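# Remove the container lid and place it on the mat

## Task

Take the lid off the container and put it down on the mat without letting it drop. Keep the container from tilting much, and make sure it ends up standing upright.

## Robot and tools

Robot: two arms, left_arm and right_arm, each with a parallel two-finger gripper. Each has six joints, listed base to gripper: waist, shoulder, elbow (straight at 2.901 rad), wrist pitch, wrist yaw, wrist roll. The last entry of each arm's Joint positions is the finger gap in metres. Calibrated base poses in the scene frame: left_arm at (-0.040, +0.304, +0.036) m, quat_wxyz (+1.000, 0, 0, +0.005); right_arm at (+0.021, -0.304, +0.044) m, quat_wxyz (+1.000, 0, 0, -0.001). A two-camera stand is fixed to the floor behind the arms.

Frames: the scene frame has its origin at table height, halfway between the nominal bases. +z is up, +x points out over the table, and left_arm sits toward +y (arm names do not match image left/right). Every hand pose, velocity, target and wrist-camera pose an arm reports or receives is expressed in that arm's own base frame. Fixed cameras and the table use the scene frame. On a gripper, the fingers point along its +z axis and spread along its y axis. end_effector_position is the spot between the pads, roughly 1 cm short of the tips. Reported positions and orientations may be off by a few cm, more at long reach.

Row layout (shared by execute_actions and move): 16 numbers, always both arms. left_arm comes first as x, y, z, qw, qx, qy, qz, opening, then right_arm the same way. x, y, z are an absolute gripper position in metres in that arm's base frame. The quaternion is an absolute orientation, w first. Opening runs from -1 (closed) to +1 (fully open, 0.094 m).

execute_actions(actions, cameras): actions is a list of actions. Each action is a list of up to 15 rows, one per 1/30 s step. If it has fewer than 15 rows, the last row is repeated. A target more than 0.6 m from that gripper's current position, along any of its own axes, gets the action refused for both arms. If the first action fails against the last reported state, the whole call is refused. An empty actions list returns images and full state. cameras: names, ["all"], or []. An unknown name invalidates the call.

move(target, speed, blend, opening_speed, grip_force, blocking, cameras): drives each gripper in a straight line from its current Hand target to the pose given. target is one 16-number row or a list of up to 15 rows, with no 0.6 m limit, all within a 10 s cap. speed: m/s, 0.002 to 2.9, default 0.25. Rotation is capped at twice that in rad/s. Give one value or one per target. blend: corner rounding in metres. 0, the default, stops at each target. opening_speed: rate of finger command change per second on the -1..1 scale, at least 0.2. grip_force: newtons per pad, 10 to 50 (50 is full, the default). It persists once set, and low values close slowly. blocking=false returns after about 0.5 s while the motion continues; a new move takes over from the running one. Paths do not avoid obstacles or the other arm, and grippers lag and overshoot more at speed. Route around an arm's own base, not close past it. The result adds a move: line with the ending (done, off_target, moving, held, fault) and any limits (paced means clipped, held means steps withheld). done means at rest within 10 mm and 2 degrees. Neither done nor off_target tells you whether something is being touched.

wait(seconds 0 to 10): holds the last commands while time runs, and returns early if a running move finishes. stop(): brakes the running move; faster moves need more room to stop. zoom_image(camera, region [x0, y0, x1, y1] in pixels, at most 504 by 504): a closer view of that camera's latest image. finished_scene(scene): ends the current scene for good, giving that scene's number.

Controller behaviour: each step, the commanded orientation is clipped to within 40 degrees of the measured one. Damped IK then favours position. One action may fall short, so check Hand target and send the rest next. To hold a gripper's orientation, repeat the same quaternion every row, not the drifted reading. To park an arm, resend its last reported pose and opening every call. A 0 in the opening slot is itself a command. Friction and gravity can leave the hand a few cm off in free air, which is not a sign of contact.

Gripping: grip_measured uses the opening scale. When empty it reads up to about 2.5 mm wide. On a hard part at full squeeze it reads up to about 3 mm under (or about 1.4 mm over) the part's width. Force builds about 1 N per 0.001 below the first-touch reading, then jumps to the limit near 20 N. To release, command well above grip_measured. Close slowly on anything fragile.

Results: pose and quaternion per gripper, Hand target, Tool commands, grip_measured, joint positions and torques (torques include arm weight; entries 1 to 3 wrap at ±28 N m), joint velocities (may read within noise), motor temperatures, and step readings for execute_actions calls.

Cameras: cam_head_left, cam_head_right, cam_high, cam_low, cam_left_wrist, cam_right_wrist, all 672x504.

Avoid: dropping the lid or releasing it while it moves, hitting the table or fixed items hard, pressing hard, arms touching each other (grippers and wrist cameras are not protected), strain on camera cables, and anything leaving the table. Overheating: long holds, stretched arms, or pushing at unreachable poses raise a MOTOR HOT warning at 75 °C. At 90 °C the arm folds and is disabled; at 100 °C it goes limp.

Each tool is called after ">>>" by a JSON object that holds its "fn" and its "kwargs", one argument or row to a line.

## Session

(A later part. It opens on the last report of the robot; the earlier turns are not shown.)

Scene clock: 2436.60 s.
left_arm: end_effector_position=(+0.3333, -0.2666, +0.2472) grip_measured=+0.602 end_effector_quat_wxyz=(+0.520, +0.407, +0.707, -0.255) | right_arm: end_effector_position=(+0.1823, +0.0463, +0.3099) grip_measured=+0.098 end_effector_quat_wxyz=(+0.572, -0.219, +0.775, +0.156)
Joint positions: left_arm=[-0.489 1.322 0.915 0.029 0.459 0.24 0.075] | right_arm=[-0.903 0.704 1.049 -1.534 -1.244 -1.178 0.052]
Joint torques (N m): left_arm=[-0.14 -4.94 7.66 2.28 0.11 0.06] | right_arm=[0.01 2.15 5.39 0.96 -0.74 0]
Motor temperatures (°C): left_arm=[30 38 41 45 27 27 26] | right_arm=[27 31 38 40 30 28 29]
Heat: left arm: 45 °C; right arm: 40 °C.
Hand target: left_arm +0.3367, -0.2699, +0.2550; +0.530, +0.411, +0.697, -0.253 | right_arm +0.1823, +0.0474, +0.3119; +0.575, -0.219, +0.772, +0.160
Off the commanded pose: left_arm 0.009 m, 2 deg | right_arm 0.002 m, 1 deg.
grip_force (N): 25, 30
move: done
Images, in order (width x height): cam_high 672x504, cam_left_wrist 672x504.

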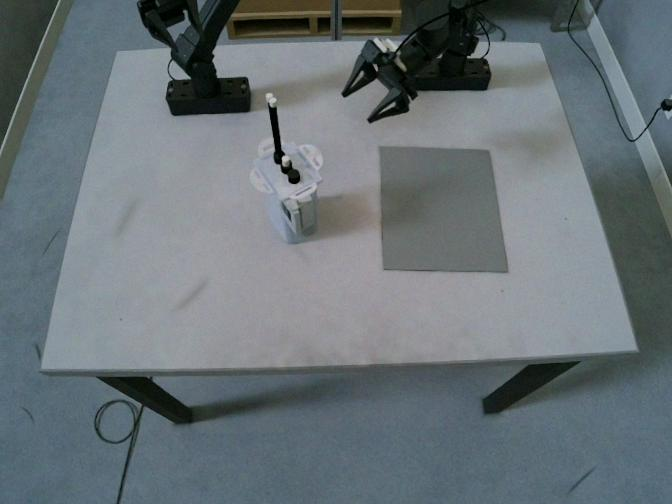

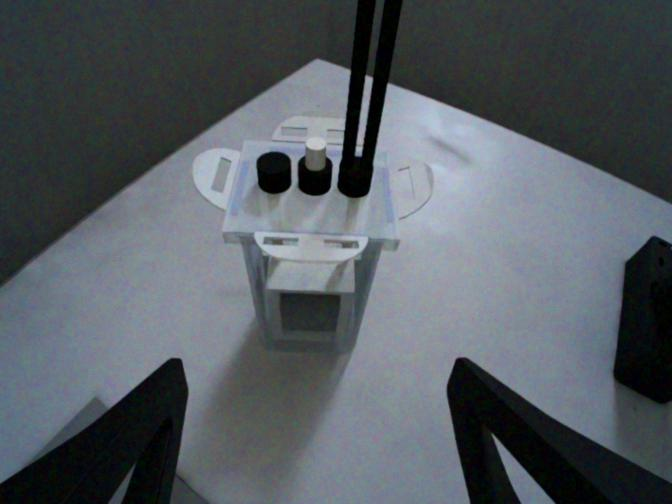

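>>> {"fn": "move", "kwargs": {
  "target": [
    [0.4,-0.3465,0.222,0.5349,0.4227,0.6898,-0.2438,0.6,0.1824,0.0474,0.3119,0.575,-0.219,0.772,0.160,0.1]
  ],
  "speed": 0.08,
  "cameras": ["cam_high","cam_left_wrist","cam_low"]
}}

>>> {"fn": "zoom_image", "kwargs": {
  "camera": "cam_high",
  "region": [230, 100, 400, 227]
}}

Scene clock: 2478.13 s.
left_arm: end_effector_position=(+0.3938, -0.3404, +0.2099) grip_measured=+0.602 end_effector_quat_wxyz=(+0.520, +0.422, +0.701, -0.245) | right_arm: end_effector_position=(+0.1823, +0.0463, +0.3099) grip_measured=+0.098 end_effector_quat_wxyz=(+0.572, -0.219, +0.775, +0.156)
Joint positions: left_arm=[-0.59 1.709 1.132 0.204 0.368 0.241 0.075] | right_arm=[-0.903 0.704 1.049 -1.534 -1.244 -1.178 0.052]
Joint torques (N m): left_arm=[-0.31 -8.69 8.7 2.34 0 0.04] | right_arm=[0.21 2.04 5.37 0.96 -0.74 -0.05]
Heat: left arm: 45 °C; right arm: 38 °C.
Hand target: left_arm +0.3994, -0.3461, +0.2222; +0.535, +0.423, +0.690, -0.244 | right_arm +0.1823, +0.0474, +0.3119; +0.575, -0.219, +0.772, +0.160
Off the commanded pose: left_arm 0.015 m, 2 deg | right_arm 0.002 m, 1 deg.
grip_force (N): 25, 30
move: off_target (left_arm)
Images, in order (width x height): cam_high 672x504, cam_low 672x504, cam_left_wrist 672x504.

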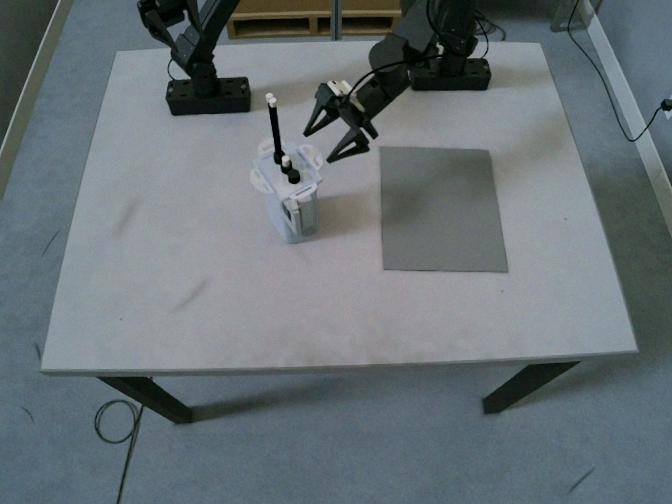

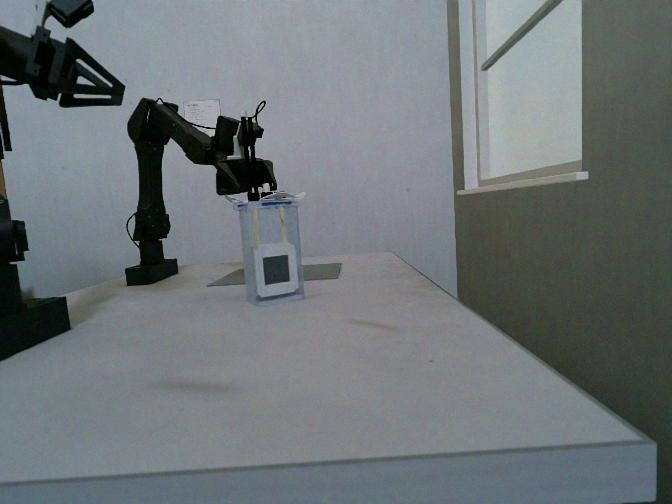

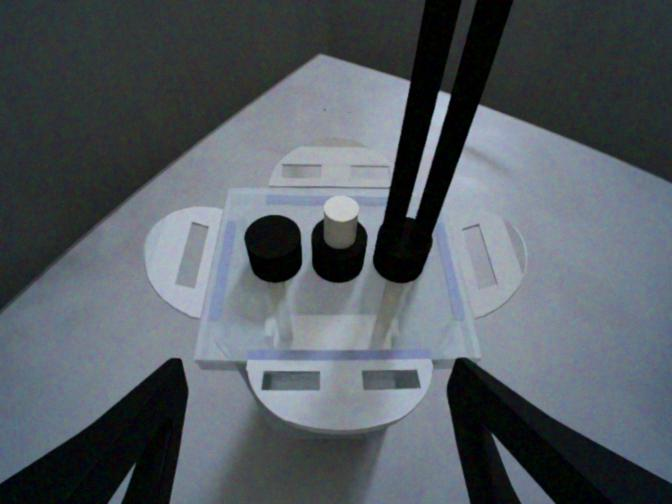

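Scaled by 2.965.

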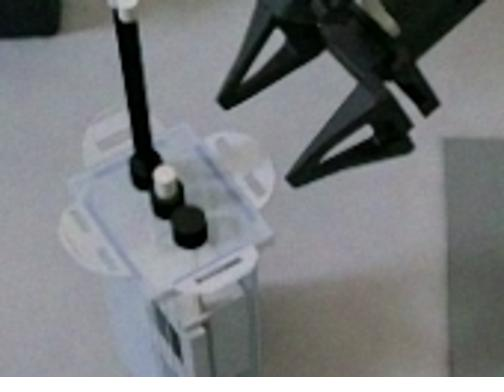

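>>> {"fn": "move", "kwargs": {
  "target": [
    [0.4157,-0.381,0.213,0.5349,0.4227,0.6898,-0.2438,0.75,0.1824,0.0474,0.3119,0.575,-0.219,0.772,0.160,0.1]
  ],
  "speed": 0.06,
  "cameras": ["cam_high","cam_left_wrist","cam_low","cam_right_wrist"]
}}

>>> {"fn": "zoom_image", "kwargs": {
  "camera": "cam_high",
  "region": [230, 100, 400, 227]
}}

>>> {"fn": "zoom_image", "kwargs": {
  "camera": "cam_low",
  "region": [215, 100, 315, 220]
}}

Scene clock: 2517.03 s.
left_arm: end_effector_position=(+0.4092, -0.3747, +0.2020) grip_measured=+0.748 end_effector_quat_wxyz=(+0.521, +0.427, +0.698, -0.242) | right_arm: end_effector_position=(+0.1823, +0.0463, +0.3099) grip_measured=+0.098 end_effector_quat_wxyz=(+0.572, -0.219, +0.775, +0.156)
Joint positions: left_arm=[-0.64 1.835 1.251 0.219 0.322 0.234 0.082] | right_arm=[-0.903 0.704 1.049 -1.534 -1.244 -1.178 0.052]
Joint torques (N m): left_arm=[-0.23 -9.91 8.85 2.34 0.03 -0.1] | right_arm=[-0.01 2.04 5.31 0.98 -0.73 -0.06]
Heat: left arm: 46 °C; right arm: 37 °C.
Hand target: left_arm +0.4151, -0.3805, +0.2129; +0.535, +0.423, +0.690, -0.244 | right_arm +0.1823, +0.0474, +0.3119; +0.575, -0.219, +0.772, +0.160
Off the commanded pose: left_arm 0.014 m, 2 deg | right_arm 0.002 m, 1 deg.
grip_force (N): 25, 30
move: off_target (left_arm)
Images, in order (width x height): cam_high 672x504, cam_low 672x504, cam_left_wrist 672x504, cam_right_wrist 672x504.

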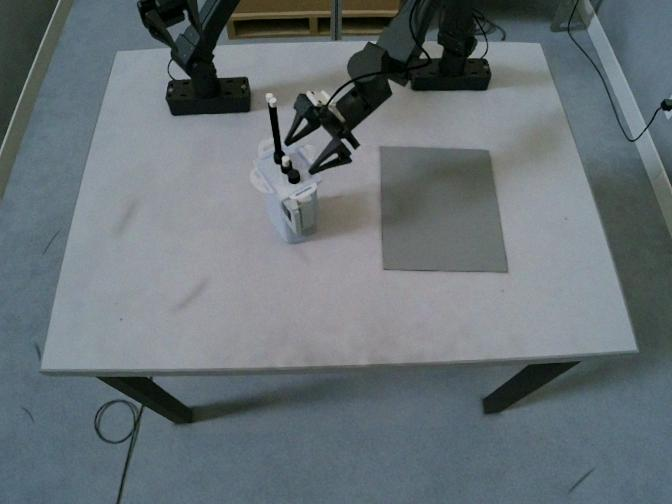

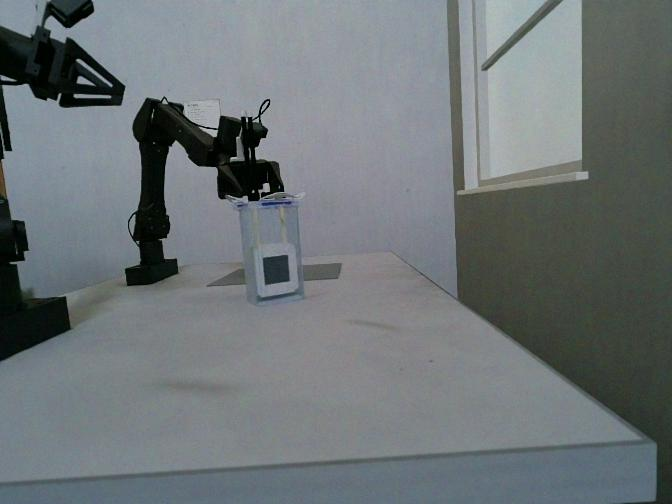

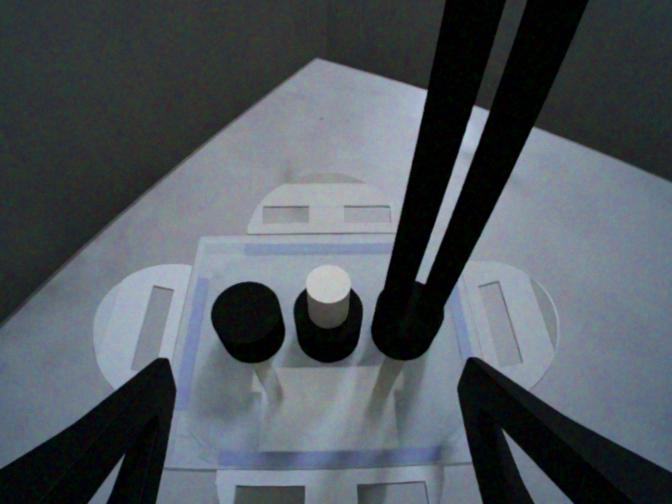

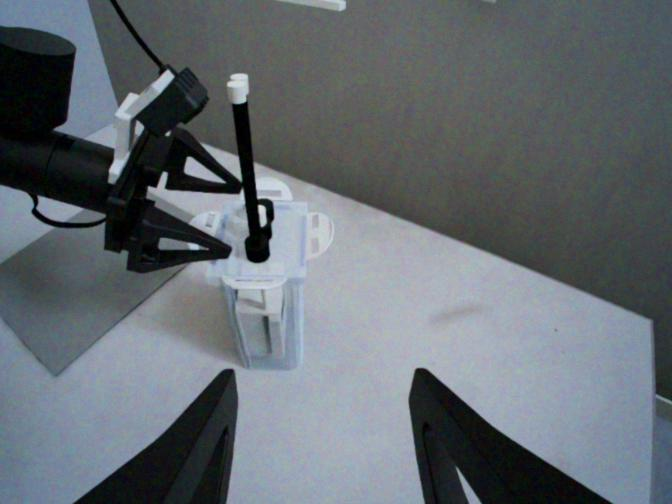

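Scaled by 2.965.

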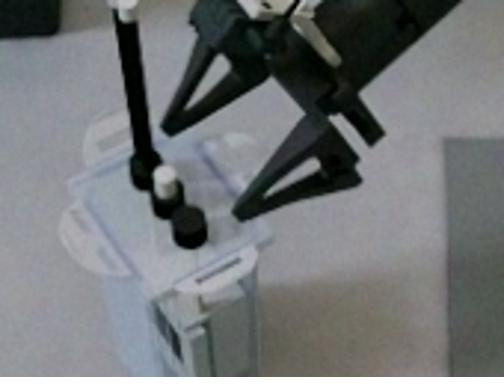

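Scaled by 4.200.

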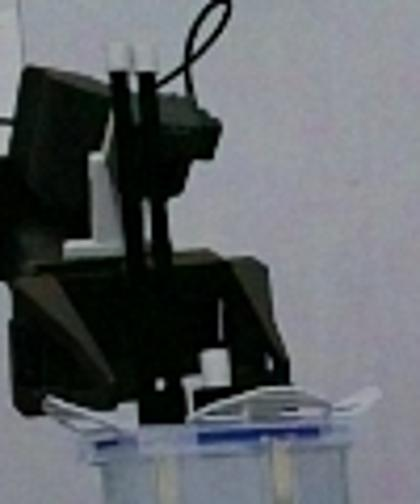

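>>> {"fn": "move", "kwargs": {
  "target": [
    [0.4157,-0.381,0.213,0.5349,0.4227,0.6898,-0.2438,0.85,0.1824,0.0474,0.3119,0.575,-0.219,0.772,0.160,0.1],
    [0.4285,-0.4038,0.203,0.5349,0.4227,0.6898,-0.2438,0.85,0.1824,0.0474,0.3119,0.575,-0.219,0.772,0.160,0.1]
  ],
  "speed": 0.04,
  "cameras": ["cam_high","cam_left_wrist","cam_low"]
}}

>>> {"fn": "zoom_image", "kwargs": {
  "camera": "cam_high",
  "region": [230, 100, 400, 227]
}}

>>> {"fn": "zoom_image", "kwargs": {
  "camera": "cam_low",
  "region": [215, 100, 315, 220]
}}

Scene clock: 2551.63 s.
left_arm: end_effector_position=(+0.4226, -0.3967, +0.1935) grip_measured=+0.848 end_effector_quat_wxyz=(+0.522, +0.427, +0.698, -0.242) | right_arm: end_effector_position=(+0.1823, +0.0463, +0.3099) grip_measured=+0.098 end_effector_quat_wxyz=(+0.572, -0.219, +0.775, +0.156)
Joint positions: left_arm=[-0.664 1.932 1.342 0.229 0.299 0.226 0.087] | right_arm=[-0.903 0.704 1.049 -1.534 -1.244 -1.178 0.052]
Joint torques (N m): left_arm=[-0.47 -10.52 8.51 2.35 -0.04 -0.04] | right_arm=[-0.08 2.1 5.3 0.96 -0.76 -0.01]
Heat: left arm: 48 °C; right arm: 37 °C.
Hand target: left_arm +0.4279, -0.4033, +0.2030; +0.535, +0.423, +0.690, -0.244 | right_arm +0.1823, +0.0474, +0.3119; +0.575, -0.219, +0.772, +0.160
Off the commanded pose: left_arm 0.013 m, 2 deg | right_arm 0.002 m, 1 deg.
grip_force (N): 25, 30
move: off_target (left_arm)
Images, in order (width x height): cam_high 672x504, cam_low 672x504, cam_left_wrist 672x504.

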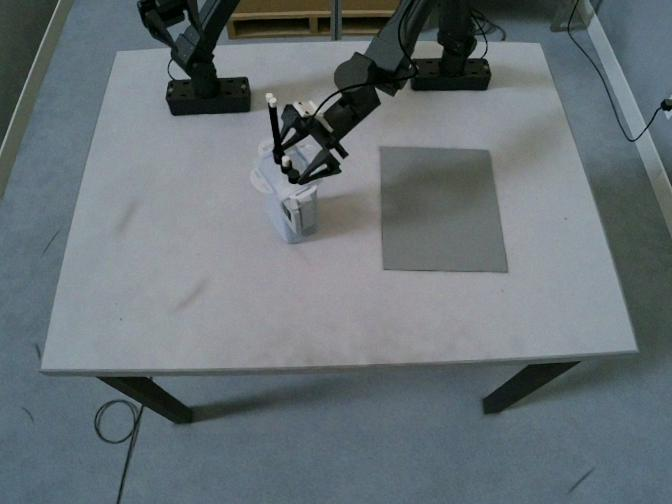

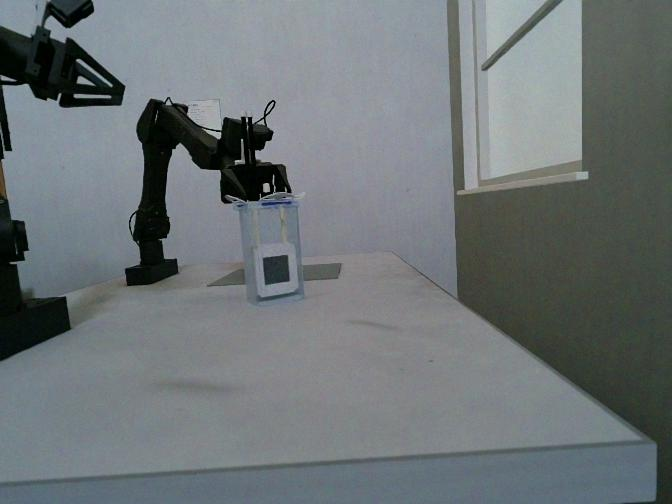

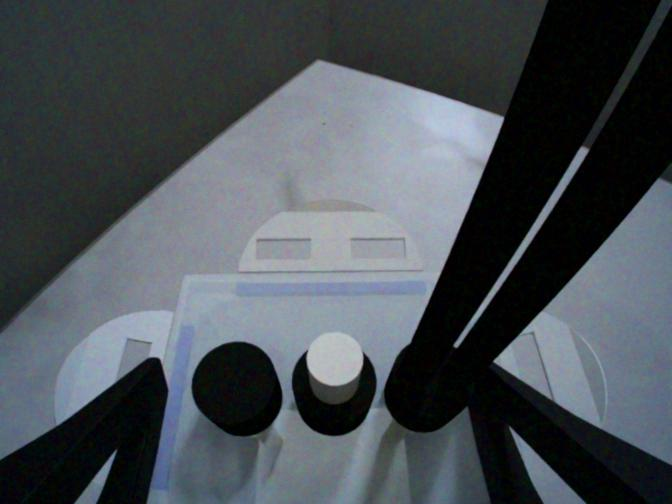

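Scaled by 2.965.

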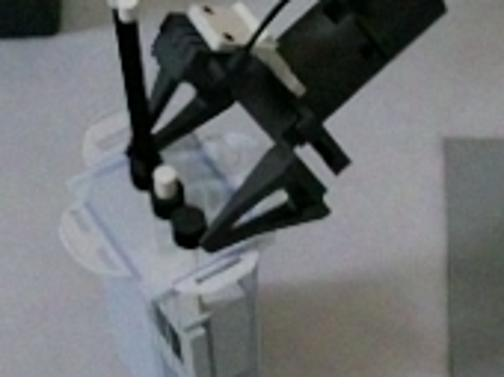

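Scaled by 4.200.

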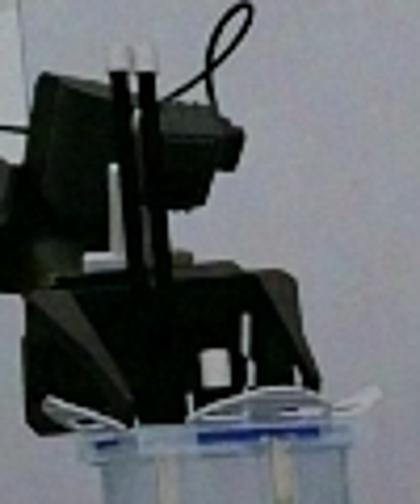

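>>> {"fn": "move", "kwargs": {
  "target": [
    [0.4258,-0.407,0.2005,0.5349,0.4227,0.6898,-0.2438,0.85,0.1824,0.0474,0.3119,0.575,-0.219,0.772,0.160,0.1]
  ],
  "speed": 0.03,
  "cameras": ["cam_high","cam_left_wrist","cam_low"]
}}

>>> {"fn": "zoom_image", "kwargs": {
  "camera": "cam_left_wrist",
  "region": [140, 260, 520, 503]
}}

>>> {"fn": "zoom_image", "kwargs": {
  "camera": "cam_low",
  "region": [215, 100, 315, 220]
}}

Scene clock: 2569.20 s.
left_arm: end_effector_position=(+0.4207, -0.4004, +0.1955) grip_measured=+0.848 end_effector_quat_wxyz=(+0.526, +0.426, +0.695, -0.242) | right_arm: end_effector_position=(+0.1823, +0.0463, +0.3099) grip_measured=+0.098 end_effector_quat_wxyz=(+0.572, -0.219, +0.775, +0.156)
Joint positions: left_arm=[-0.674 1.932 1.342 0.238 0.29 0.223 0.087] | right_arm=[-0.903 0.704 1.049 -1.534 -1.244 -1.178 0.052]
Joint torques (N m): left_arm=[-0.25 -10.26 8.03 2.42 -0.01 -0.01] | right_arm=[0.03 2.02 5.37 0.96 -0.75 -0.02]
Heat: left arm: 46 °C; right arm: 37 °C.
Hand target: left_arm +0.4254, -0.4067, +0.2005; +0.535, +0.423, +0.690, -0.244 | right_arm +0.1823, +0.0474, +0.3119; +0.575, -0.219, +0.772, +0.160
Off the commanded pose: left_arm 0.010 m, 1 deg | right_arm 0.002 m, 1 deg.
grip_force (N): 25, 30
move: done
Images, in order (width x height): cam_high 672x504, cam_low 672x504, cam_left_wrist 672x504.

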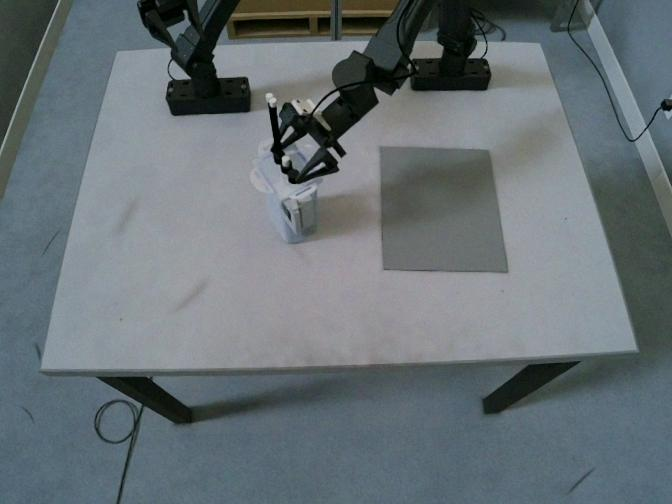

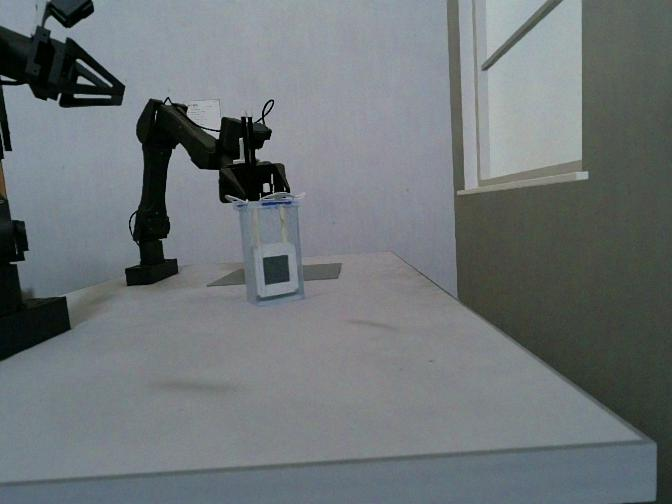

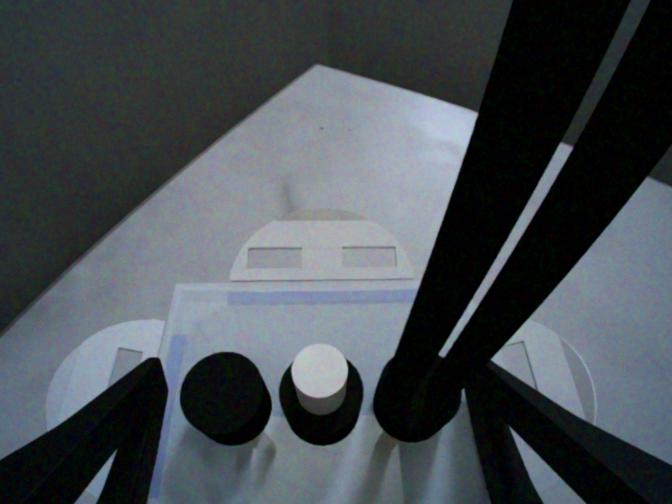

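Scaled by 1.326 from the camera's 672x504 image, which has a finer 960x720 frame.

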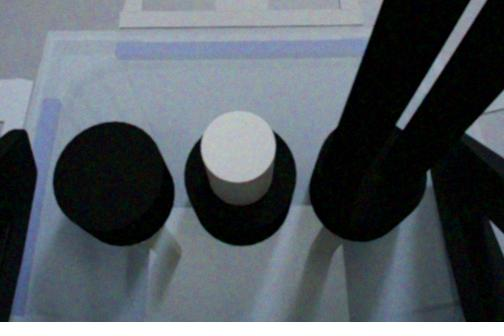

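Scaled by 4.200.

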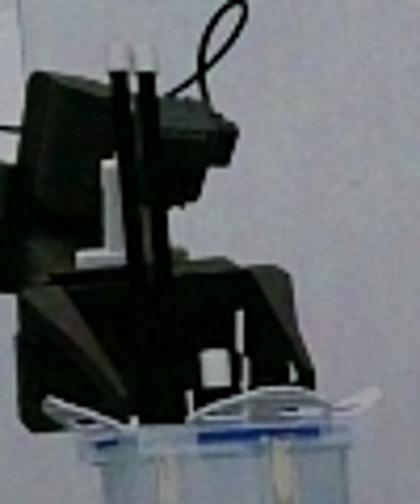

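>>> {"fn": "move", "kwargs": {
  "target": [
    [0.4258,-0.407,0.1975,0.5214,0.3860,0.7110,-0.2715,0.85,0.1824,0.0474,0.3119,0.575,-0.219,0.772,0.160,0.1]
  ],
  "speed": 0.03,
  "cameras": ["cam_high","cam_left_wrist","cam_low"]
}}

>>> {"fn": "zoom_image", "kwargs": {
  "camera": "cam_low",
  "region": [215, 140, 315, 220]
}}

>>> {"fn": "zoom_image", "kwargs": {
  "camera": "cam_high",
  "region": [240, 80, 360, 200]
}}

Scene clock: 2590.73 s.
left_arm: end_effector_position=(+0.4217, -0.4011, +0.1956) grip_measured=+0.848 end_effector_quat_wxyz=(+0.515, +0.388, +0.715, -0.270) | right_arm: end_effector_position=(+0.1823, +0.0463, +0.3099) grip_measured=+0.098 end_effector_quat_wxyz=(+0.572, -0.219, +0.775, +0.156)
Joint positions: left_arm=[-0.674 1.936 1.342 0.249 0.289 0.117 0.087] | right_arm=[-0.903 0.704 1.049 -1.534 -1.244 -1.178 0.052]
Joint torques (N m): left_arm=[-0.4 -10.19 7.82 2.36 -0.04 -0.01] | right_arm=[0.14 2.03 5.34 0.97 -0.75 -0.01]
Heat: left arm: 48 °C; right arm: 36 °C.
Hand target: left_arm +0.4255, -0.4068, +0.1974; +0.521, +0.386, +0.711, -0.271 | right_arm +0.1823, +0.0474, +0.3119; +0.575, -0.219, +0.772, +0.160
Off the commanded pose: left_arm 0.007 m, 1 deg | right_arm 0.002 m, 1 deg.
grip_force (N): 25, 30
move: done
Images, in order (width x height): cam_high 672x504, cam_low 672x504, cam_left_wrist 672x504.

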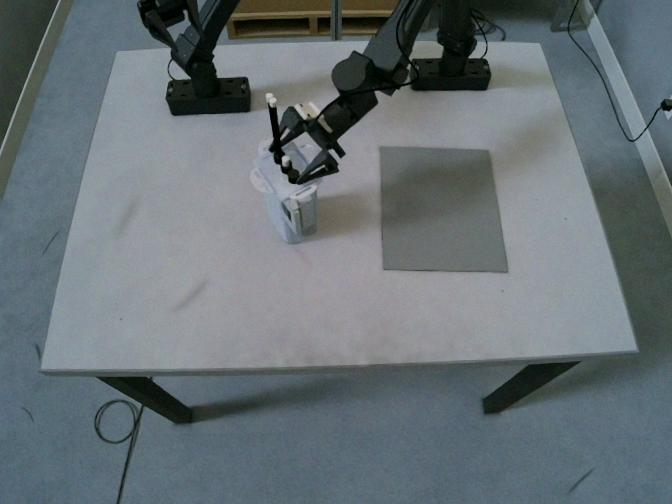

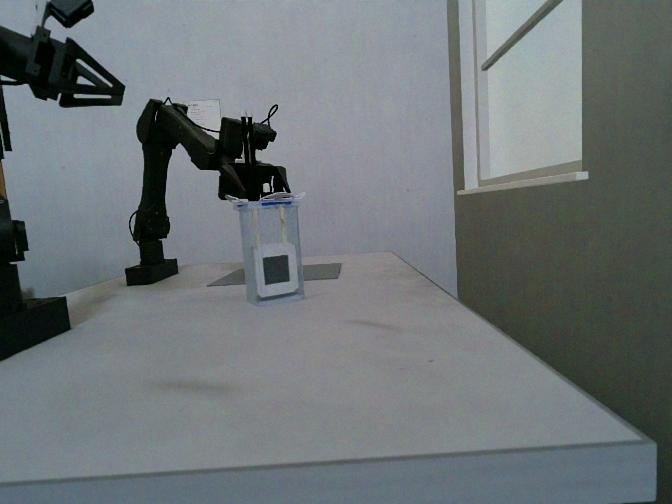

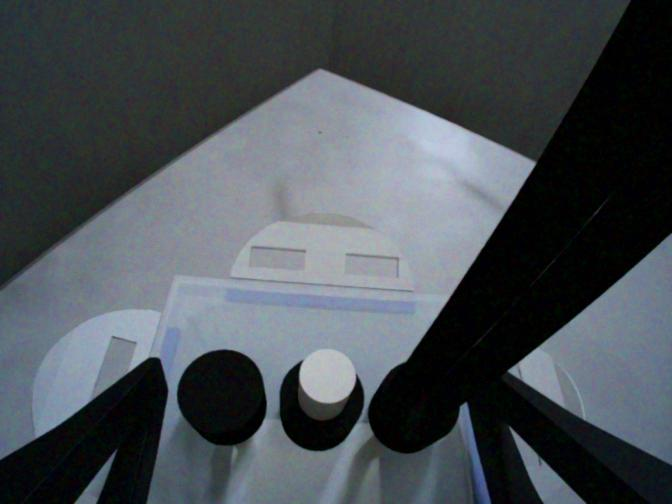

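Scaled by 5.040.

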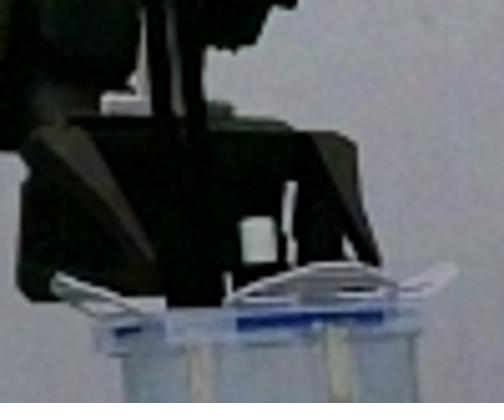

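Scaled by 4.200.

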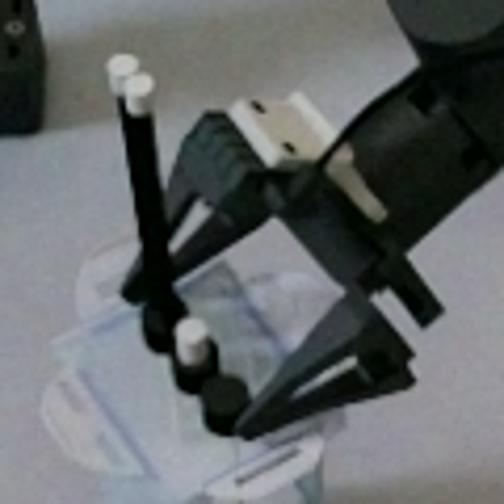

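>>> {"fn": "move", "kwargs": {
  "target": [
    [0.4258,-0.406,0.189,0.5214,0.3860,0.7110,-0.2715,0.85,0.1824,0.0474,0.3119,0.575,-0.219,0.772,0.160,0.1]
  ],
  "speed": 0.03,
  "cameras": ["cam_high","cam_left_wrist","cam_low"]
}}

>>> {"fn": "zoom_image", "kwargs": {
  "camera": "cam_low",
  "region": [215, 140, 315, 220]
}}

>>> {"fn": "zoom_image", "kwargs": {
  "camera": "cam_high",
  "region": [240, 80, 360, 200]
}}

Scene clock: 2621.87 s.
left_arm: end_effector_position=(+0.4240, -0.4030, +0.1948) grip_measured=+0.848 end_effector_quat_wxyz=(+0.521, +0.387, +0.711, -0.271) | right_arm: end_effector_position=(+0.1823, +0.0463, +0.3099) grip_measured=+0.098 end_effector_quat_wxyz=(+0.572, -0.219, +0.775, +0.156)
Joint positions: left_arm=[-0.674 1.948 1.342 0.275 0.289 0.117 0.087] | right_arm=[-0.903 0.704 1.049 -1.534 -1.244 -1.178 0.052]
Joint torques (N m): left_arm=[-0.17 -10.43 6 2.46 -0.02 0.01] | right_arm=[0.09 1.99 5.41 0.95 -0.71 -0.01]
Motor temperatures (°C): left_arm=[30 43 41 47 27 27 26] | right_arm=[27 30 36 35 30 28 28]
Heat: left arm: 47 °C; right arm: 36 °C.
Hand target: left_arm +0.4256, -0.4058, +0.1890; +0.521, +0.386, +0.711, -0.271 | right_arm +0.1823, +0.0474, +0.3119; +0.575, -0.219, +0.772, +0.160
Off the commanded pose: left_arm 0.007 m, 0 deg | right_arm 0.002 m, 1 deg.
grip_force (N): 25, 30
move: done
Images, in order (width x height): cam_high 672x504, cam_low 672x504, cam_left_wrist 672x504.

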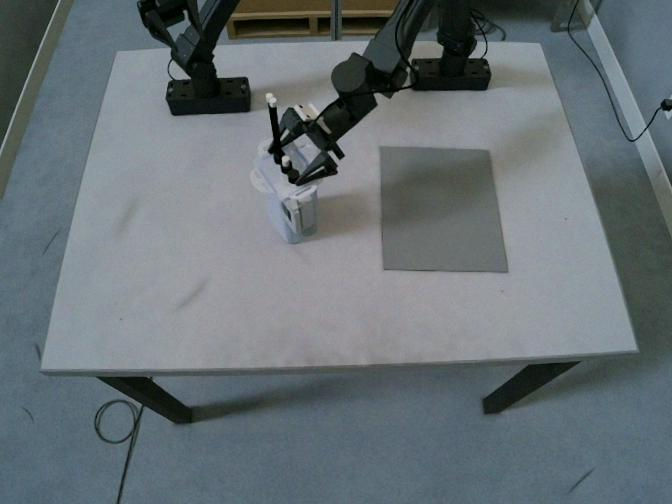

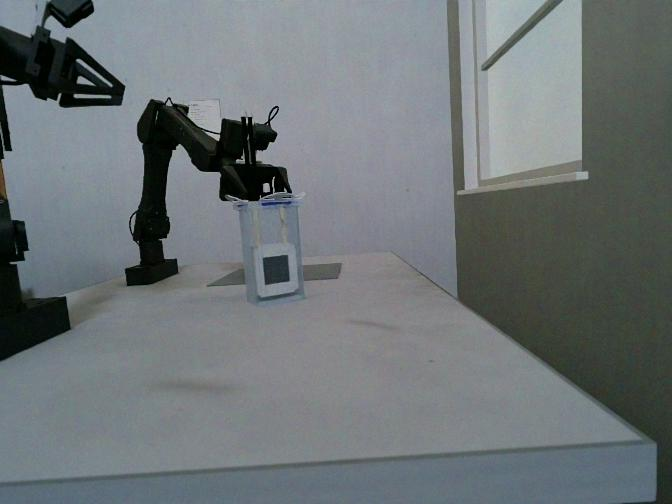

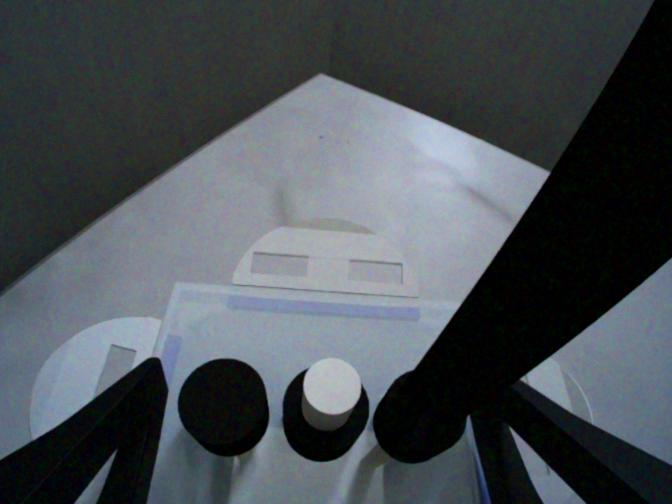

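Scaled by 5.040.

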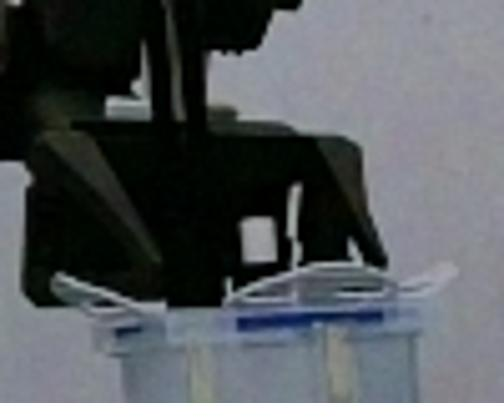

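Scaled by 4.200.

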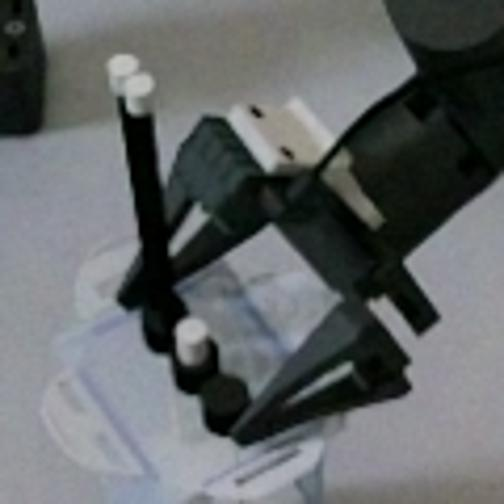

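>>> {"fn": "move", "kwargs": {
  "target": [
    [0.425,-0.4055,0.193,0.5214,0.3860,0.7110,-0.2715,0.1,0.1824,0.0474,0.3119,0.575,-0.219,0.772,0.160,0.1]
  ],
  "speed": 0.03,
  "opening_speed": 0.25,
  "grip_force": [25,30],
  "cameras": ["cam_high","cam_left_wrist","cam_low"]
}}

>>> {"fn": "zoom_image", "kwargs": {
  "camera": "cam_low",
  "region": [215, 140, 315, 220]
}}

>>> {"fn": "zoom_image", "kwargs": {
  "camera": "cam_high",
  "region": [240, 80, 360, 200]
}}

Scene clock: 2636.27 s.
left_arm: end_effector_position=(+0.4241, -0.4030, +0.1949) grip_measured=+0.565 end_effector_quat_wxyz=(+0.521, +0.387, +0.711, -0.271) | right_arm: end_effector_position=(+0.1823, +0.0463, +0.3099) grip_measured=+0.098 end_effector_quat_wxyz=(+0.572, -0.219, +0.775, +0.156)
Joint positions: left_arm=[-0.674 1.948 1.342 0.275 0.289 0.117 0.074] | right_arm=[-0.903 0.704 1.049 -1.534 -1.244 -1.178 0.052]
Joint torques (N m): left_arm=[-0.25 -11.18 6.19 2.29 -0.01 -0.01] | right_arm=[-0.06 1.89 5.39 0.96 -0.74 -0.04]
Heat: left arm: 46 °C; right arm: 36 °C.
Hand target: left_arm +0.4249, -0.4055, +0.1930; +0.521, +0.386, +0.711, -0.271 | right_arm +0.1823, +0.0474, +0.3119; +0.575, -0.219, +0.772, +0.160
Off the commanded pose: left_arm 0.003 m, 0 deg | right_arm 0.002 m, 1 deg.
grip_force (N): 25, 30
move: done
Images, in order (width x height): cam_high 672x504, cam_low 672x504, cam_left_wrist 672x504.

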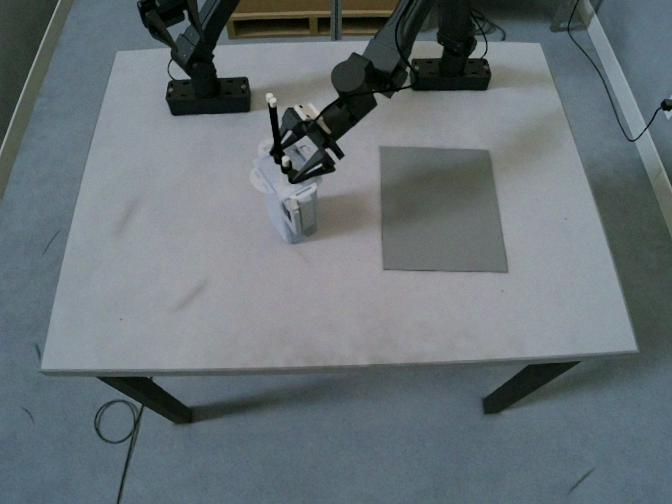

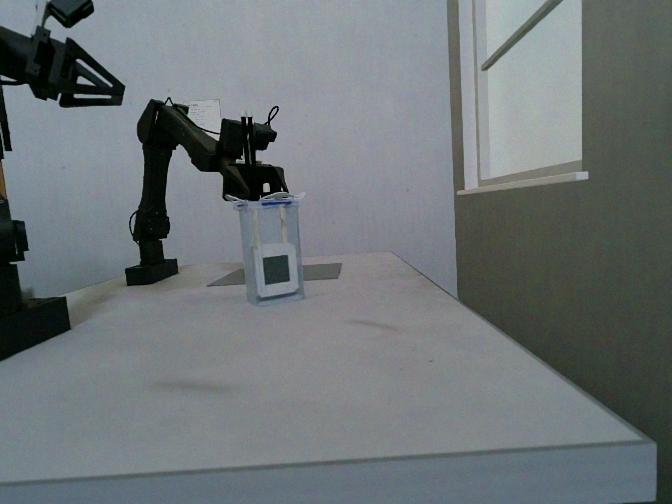

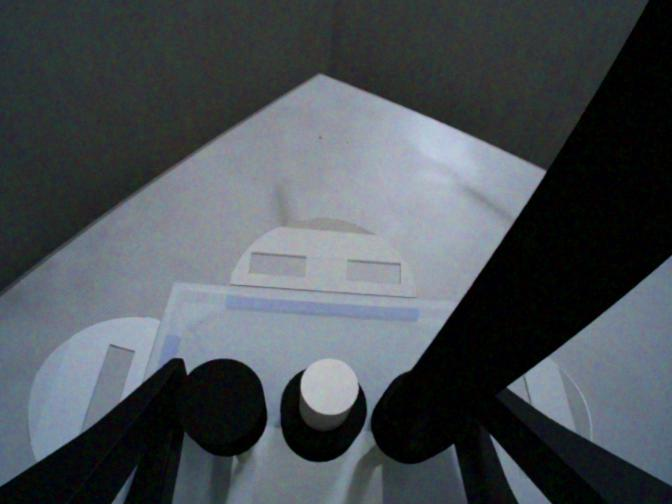

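Scaled by 5.040.

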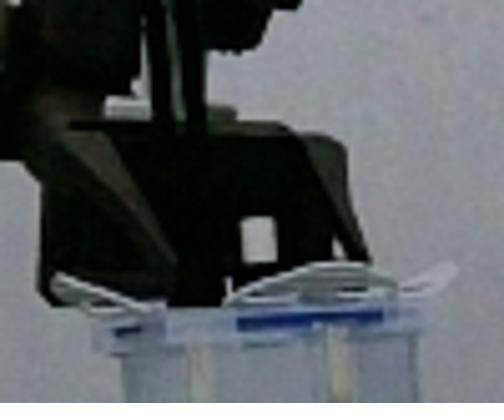

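Scaled by 4.200.

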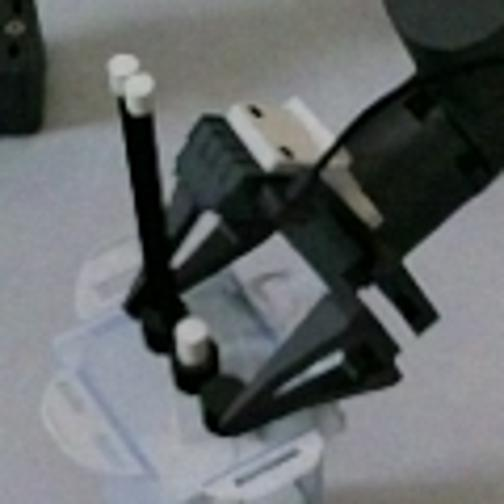

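>>> {"fn": "move", "kwargs": {
  "target": [
    [0.425,-0.405,0.198,0.5214,0.3860,0.7110,-0.2715,0.1,0.1824,0.0474,0.3119,0.575,-0.219,0.772,0.160,0.1],
    [0.425,-0.405,0.25,0.5214,0.3860,0.7110,-0.2715,0.1,0.1824,0.0474,0.3119,0.575,-0.219,0.772,0.160,0.1]
  ],
  "speed": [0.03,0.04],
  "grip_force": [50,30],
  "cameras": ["cam_high","cam_left_wrist","cam_low","cam_right_wrist"]
}}

>>> {"fn": "zoom_image", "kwargs": {
  "camera": "cam_low",
  "region": [180, 100, 350, 310]
}}

>>> {"fn": "zoom_image", "kwargs": {
  "camera": "cam_high",
  "region": [230, 80, 370, 260]
}}

Scene clock: 2651.03 s.
left_arm: end_effector_position=(+0.4244, -0.4019, +0.1977) grip_measured=+0.545 end_effector_quat_wxyz=(+0.482, +0.391, +0.739, -0.261) | right_arm: end_effector_position=(+0.1823, +0.0463, +0.3099) grip_measured=+0.098 end_effector_quat_wxyz=(+0.572, -0.219, +0.775, +0.156)
Joint positions: left_arm=[-0.674 1.948 1.447 0.073 0.283 0.117 0.073] | right_arm=[-0.903 0.704 1.049 -1.534 -1.244 -1.178 0.052]
Joint torques (N m): left_arm=[-0.32 -17.03 9.59 2.15 0.1 0.03] | right_arm=[0.08 2.02 5.39 0.96 -0.75 0]
Heat: left arm: 45 °C; right arm: 36 °C.
Hand target: left_arm +0.4234, -0.4038, +0.2494; +0.521, +0.386, +0.711, -0.272 | right_arm +0.1823, +0.0474, +0.3119; +0.575, -0.219, +0.772, +0.160
Off the commanded pose: left_arm 0.052 m, 6 deg | right_arm 0.002 m, 1 deg.
grip_force (N): 50, 30
move: off_target (left_arm)
Images, in order (width x height): cam_high 672x504, cam_low 672x504, cam_left_wrist 672x504, cam_right_wrist 672x504.

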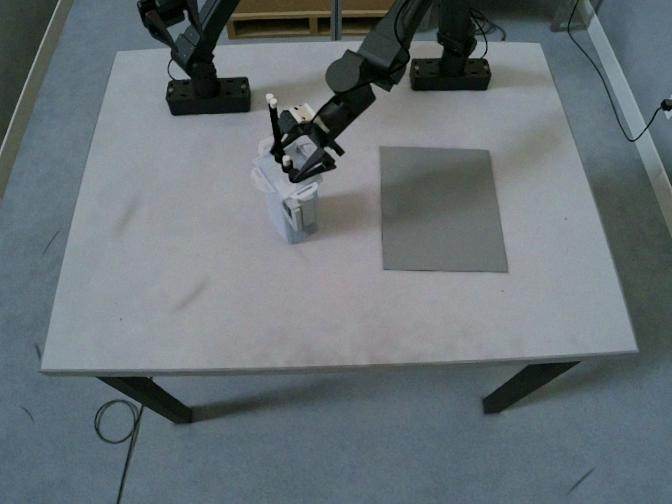

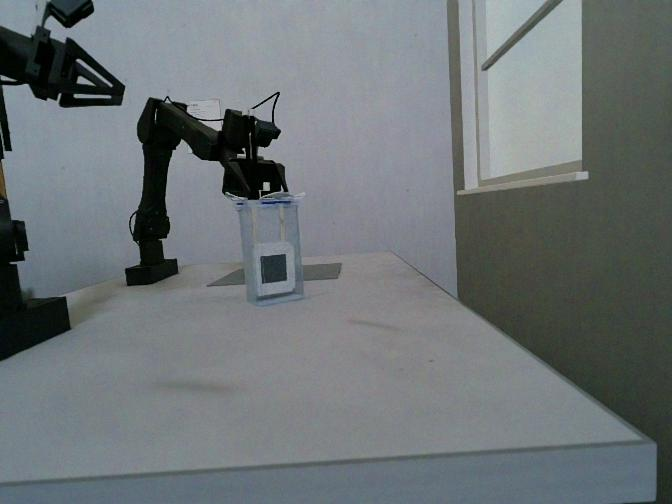

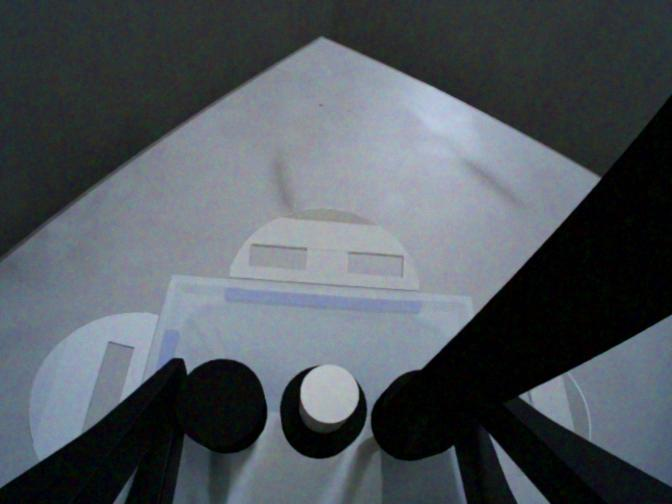

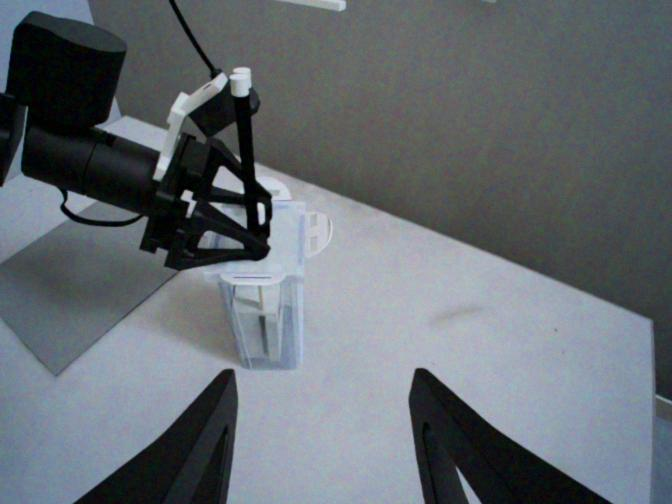

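Scaled by 2.400.

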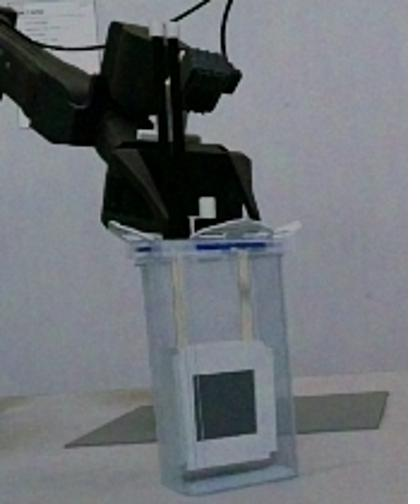

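Scaled by 2.800.

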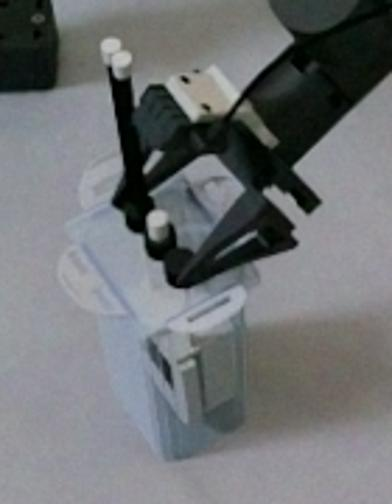

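>>> {"fn": "move", "kwargs": {
  "target": [
    [0.425,-0.405,0.28,0.5214,0.3860,0.7110,-0.2715,0.1,0.1824,0.0474,0.3119,0.575,-0.219,0.772,0.160,0.1]
  ],
  "speed": 0.03,
  "cameras": ["cam_low","cam_high","cam_left_wrist"]
}}

>>> {"fn": "zoom_image", "kwargs": {
  "camera": "cam_low",
  "region": [180, 100, 350, 310]
}}

Scene clock: 2666.23 s.
left_arm: end_effector_position=(+0.4180, -0.3953, +0.2012) grip_measured=+0.545 end_effector_quat_wxyz=(+0.449, +0.394, +0.762, -0.251) | right_arm: end_effector_position=(+0.1823, +0.0463, +0.3099) grip_measured=+0.098 end_effector_quat_wxyz=(+0.572, -0.219, +0.775, +0.156)
Joint positions: left_arm=[-0.674 1.929 1.509 -0.092 0.276 0.119 0.073] | right_arm=[-0.903 0.704 1.049 -1.534 -1.244 -1.178 0.052]
Joint torques (N m): left_arm=[-0.1 -18.18 10.66 2.72 0.13 -0.01] | right_arm=[0.12 2.02 5.35 0.93 -0.74 0]
Motor temperatures (°C): left_arm=[30 49 42 45 27 27 27] | right_arm=[27 30 36 35 30 28 28]
Heat: left arm: 49 °C; right arm: 36 °C.
Hand target: left_arm +0.4196, -0.4004, +0.2794; +0.521, +0.386, +0.711, -0.271 | right_arm +0.1823, +0.0474, +0.3119; +0.575, -0.219, +0.772, +0.160
Off the commanded pose: left_arm 0.080 m, 10 deg | right_arm 0.002 m, 1 deg.
grip_force (N): 50, 30
move: off_target (left_arm)
Images, in order (width x height): cam_high 672x504, cam_low 672x504, cam_left_wrist 672x504.

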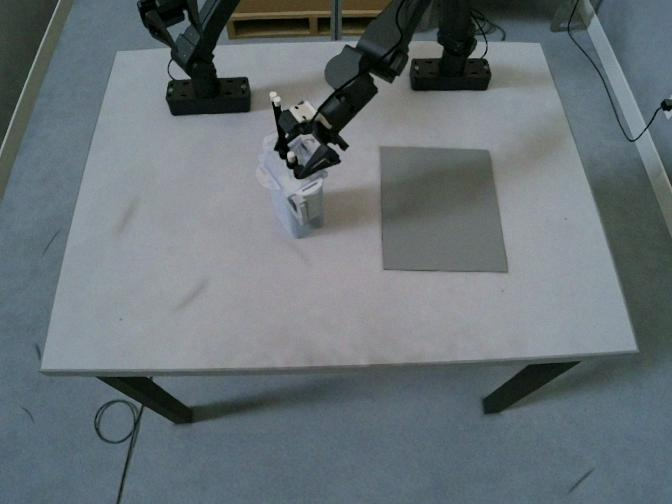

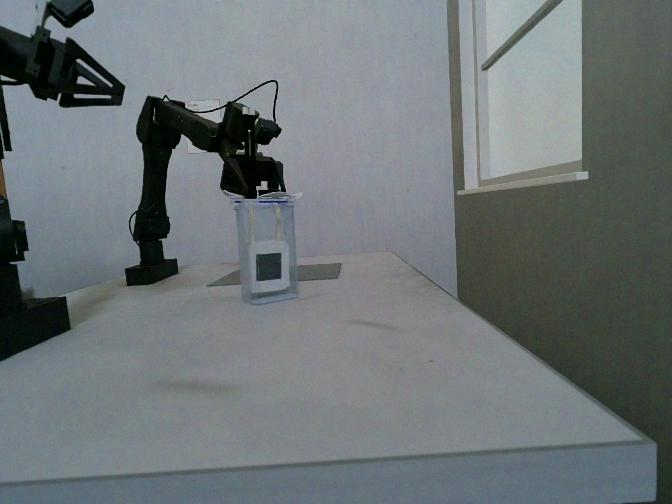

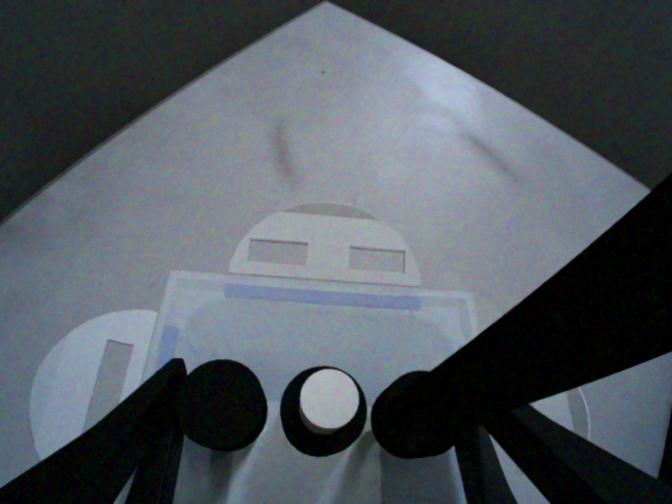

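Scaled by 2.400.

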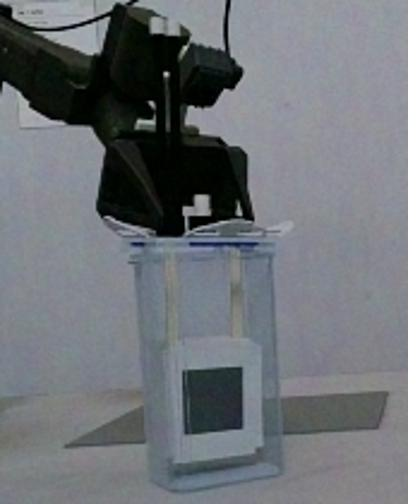

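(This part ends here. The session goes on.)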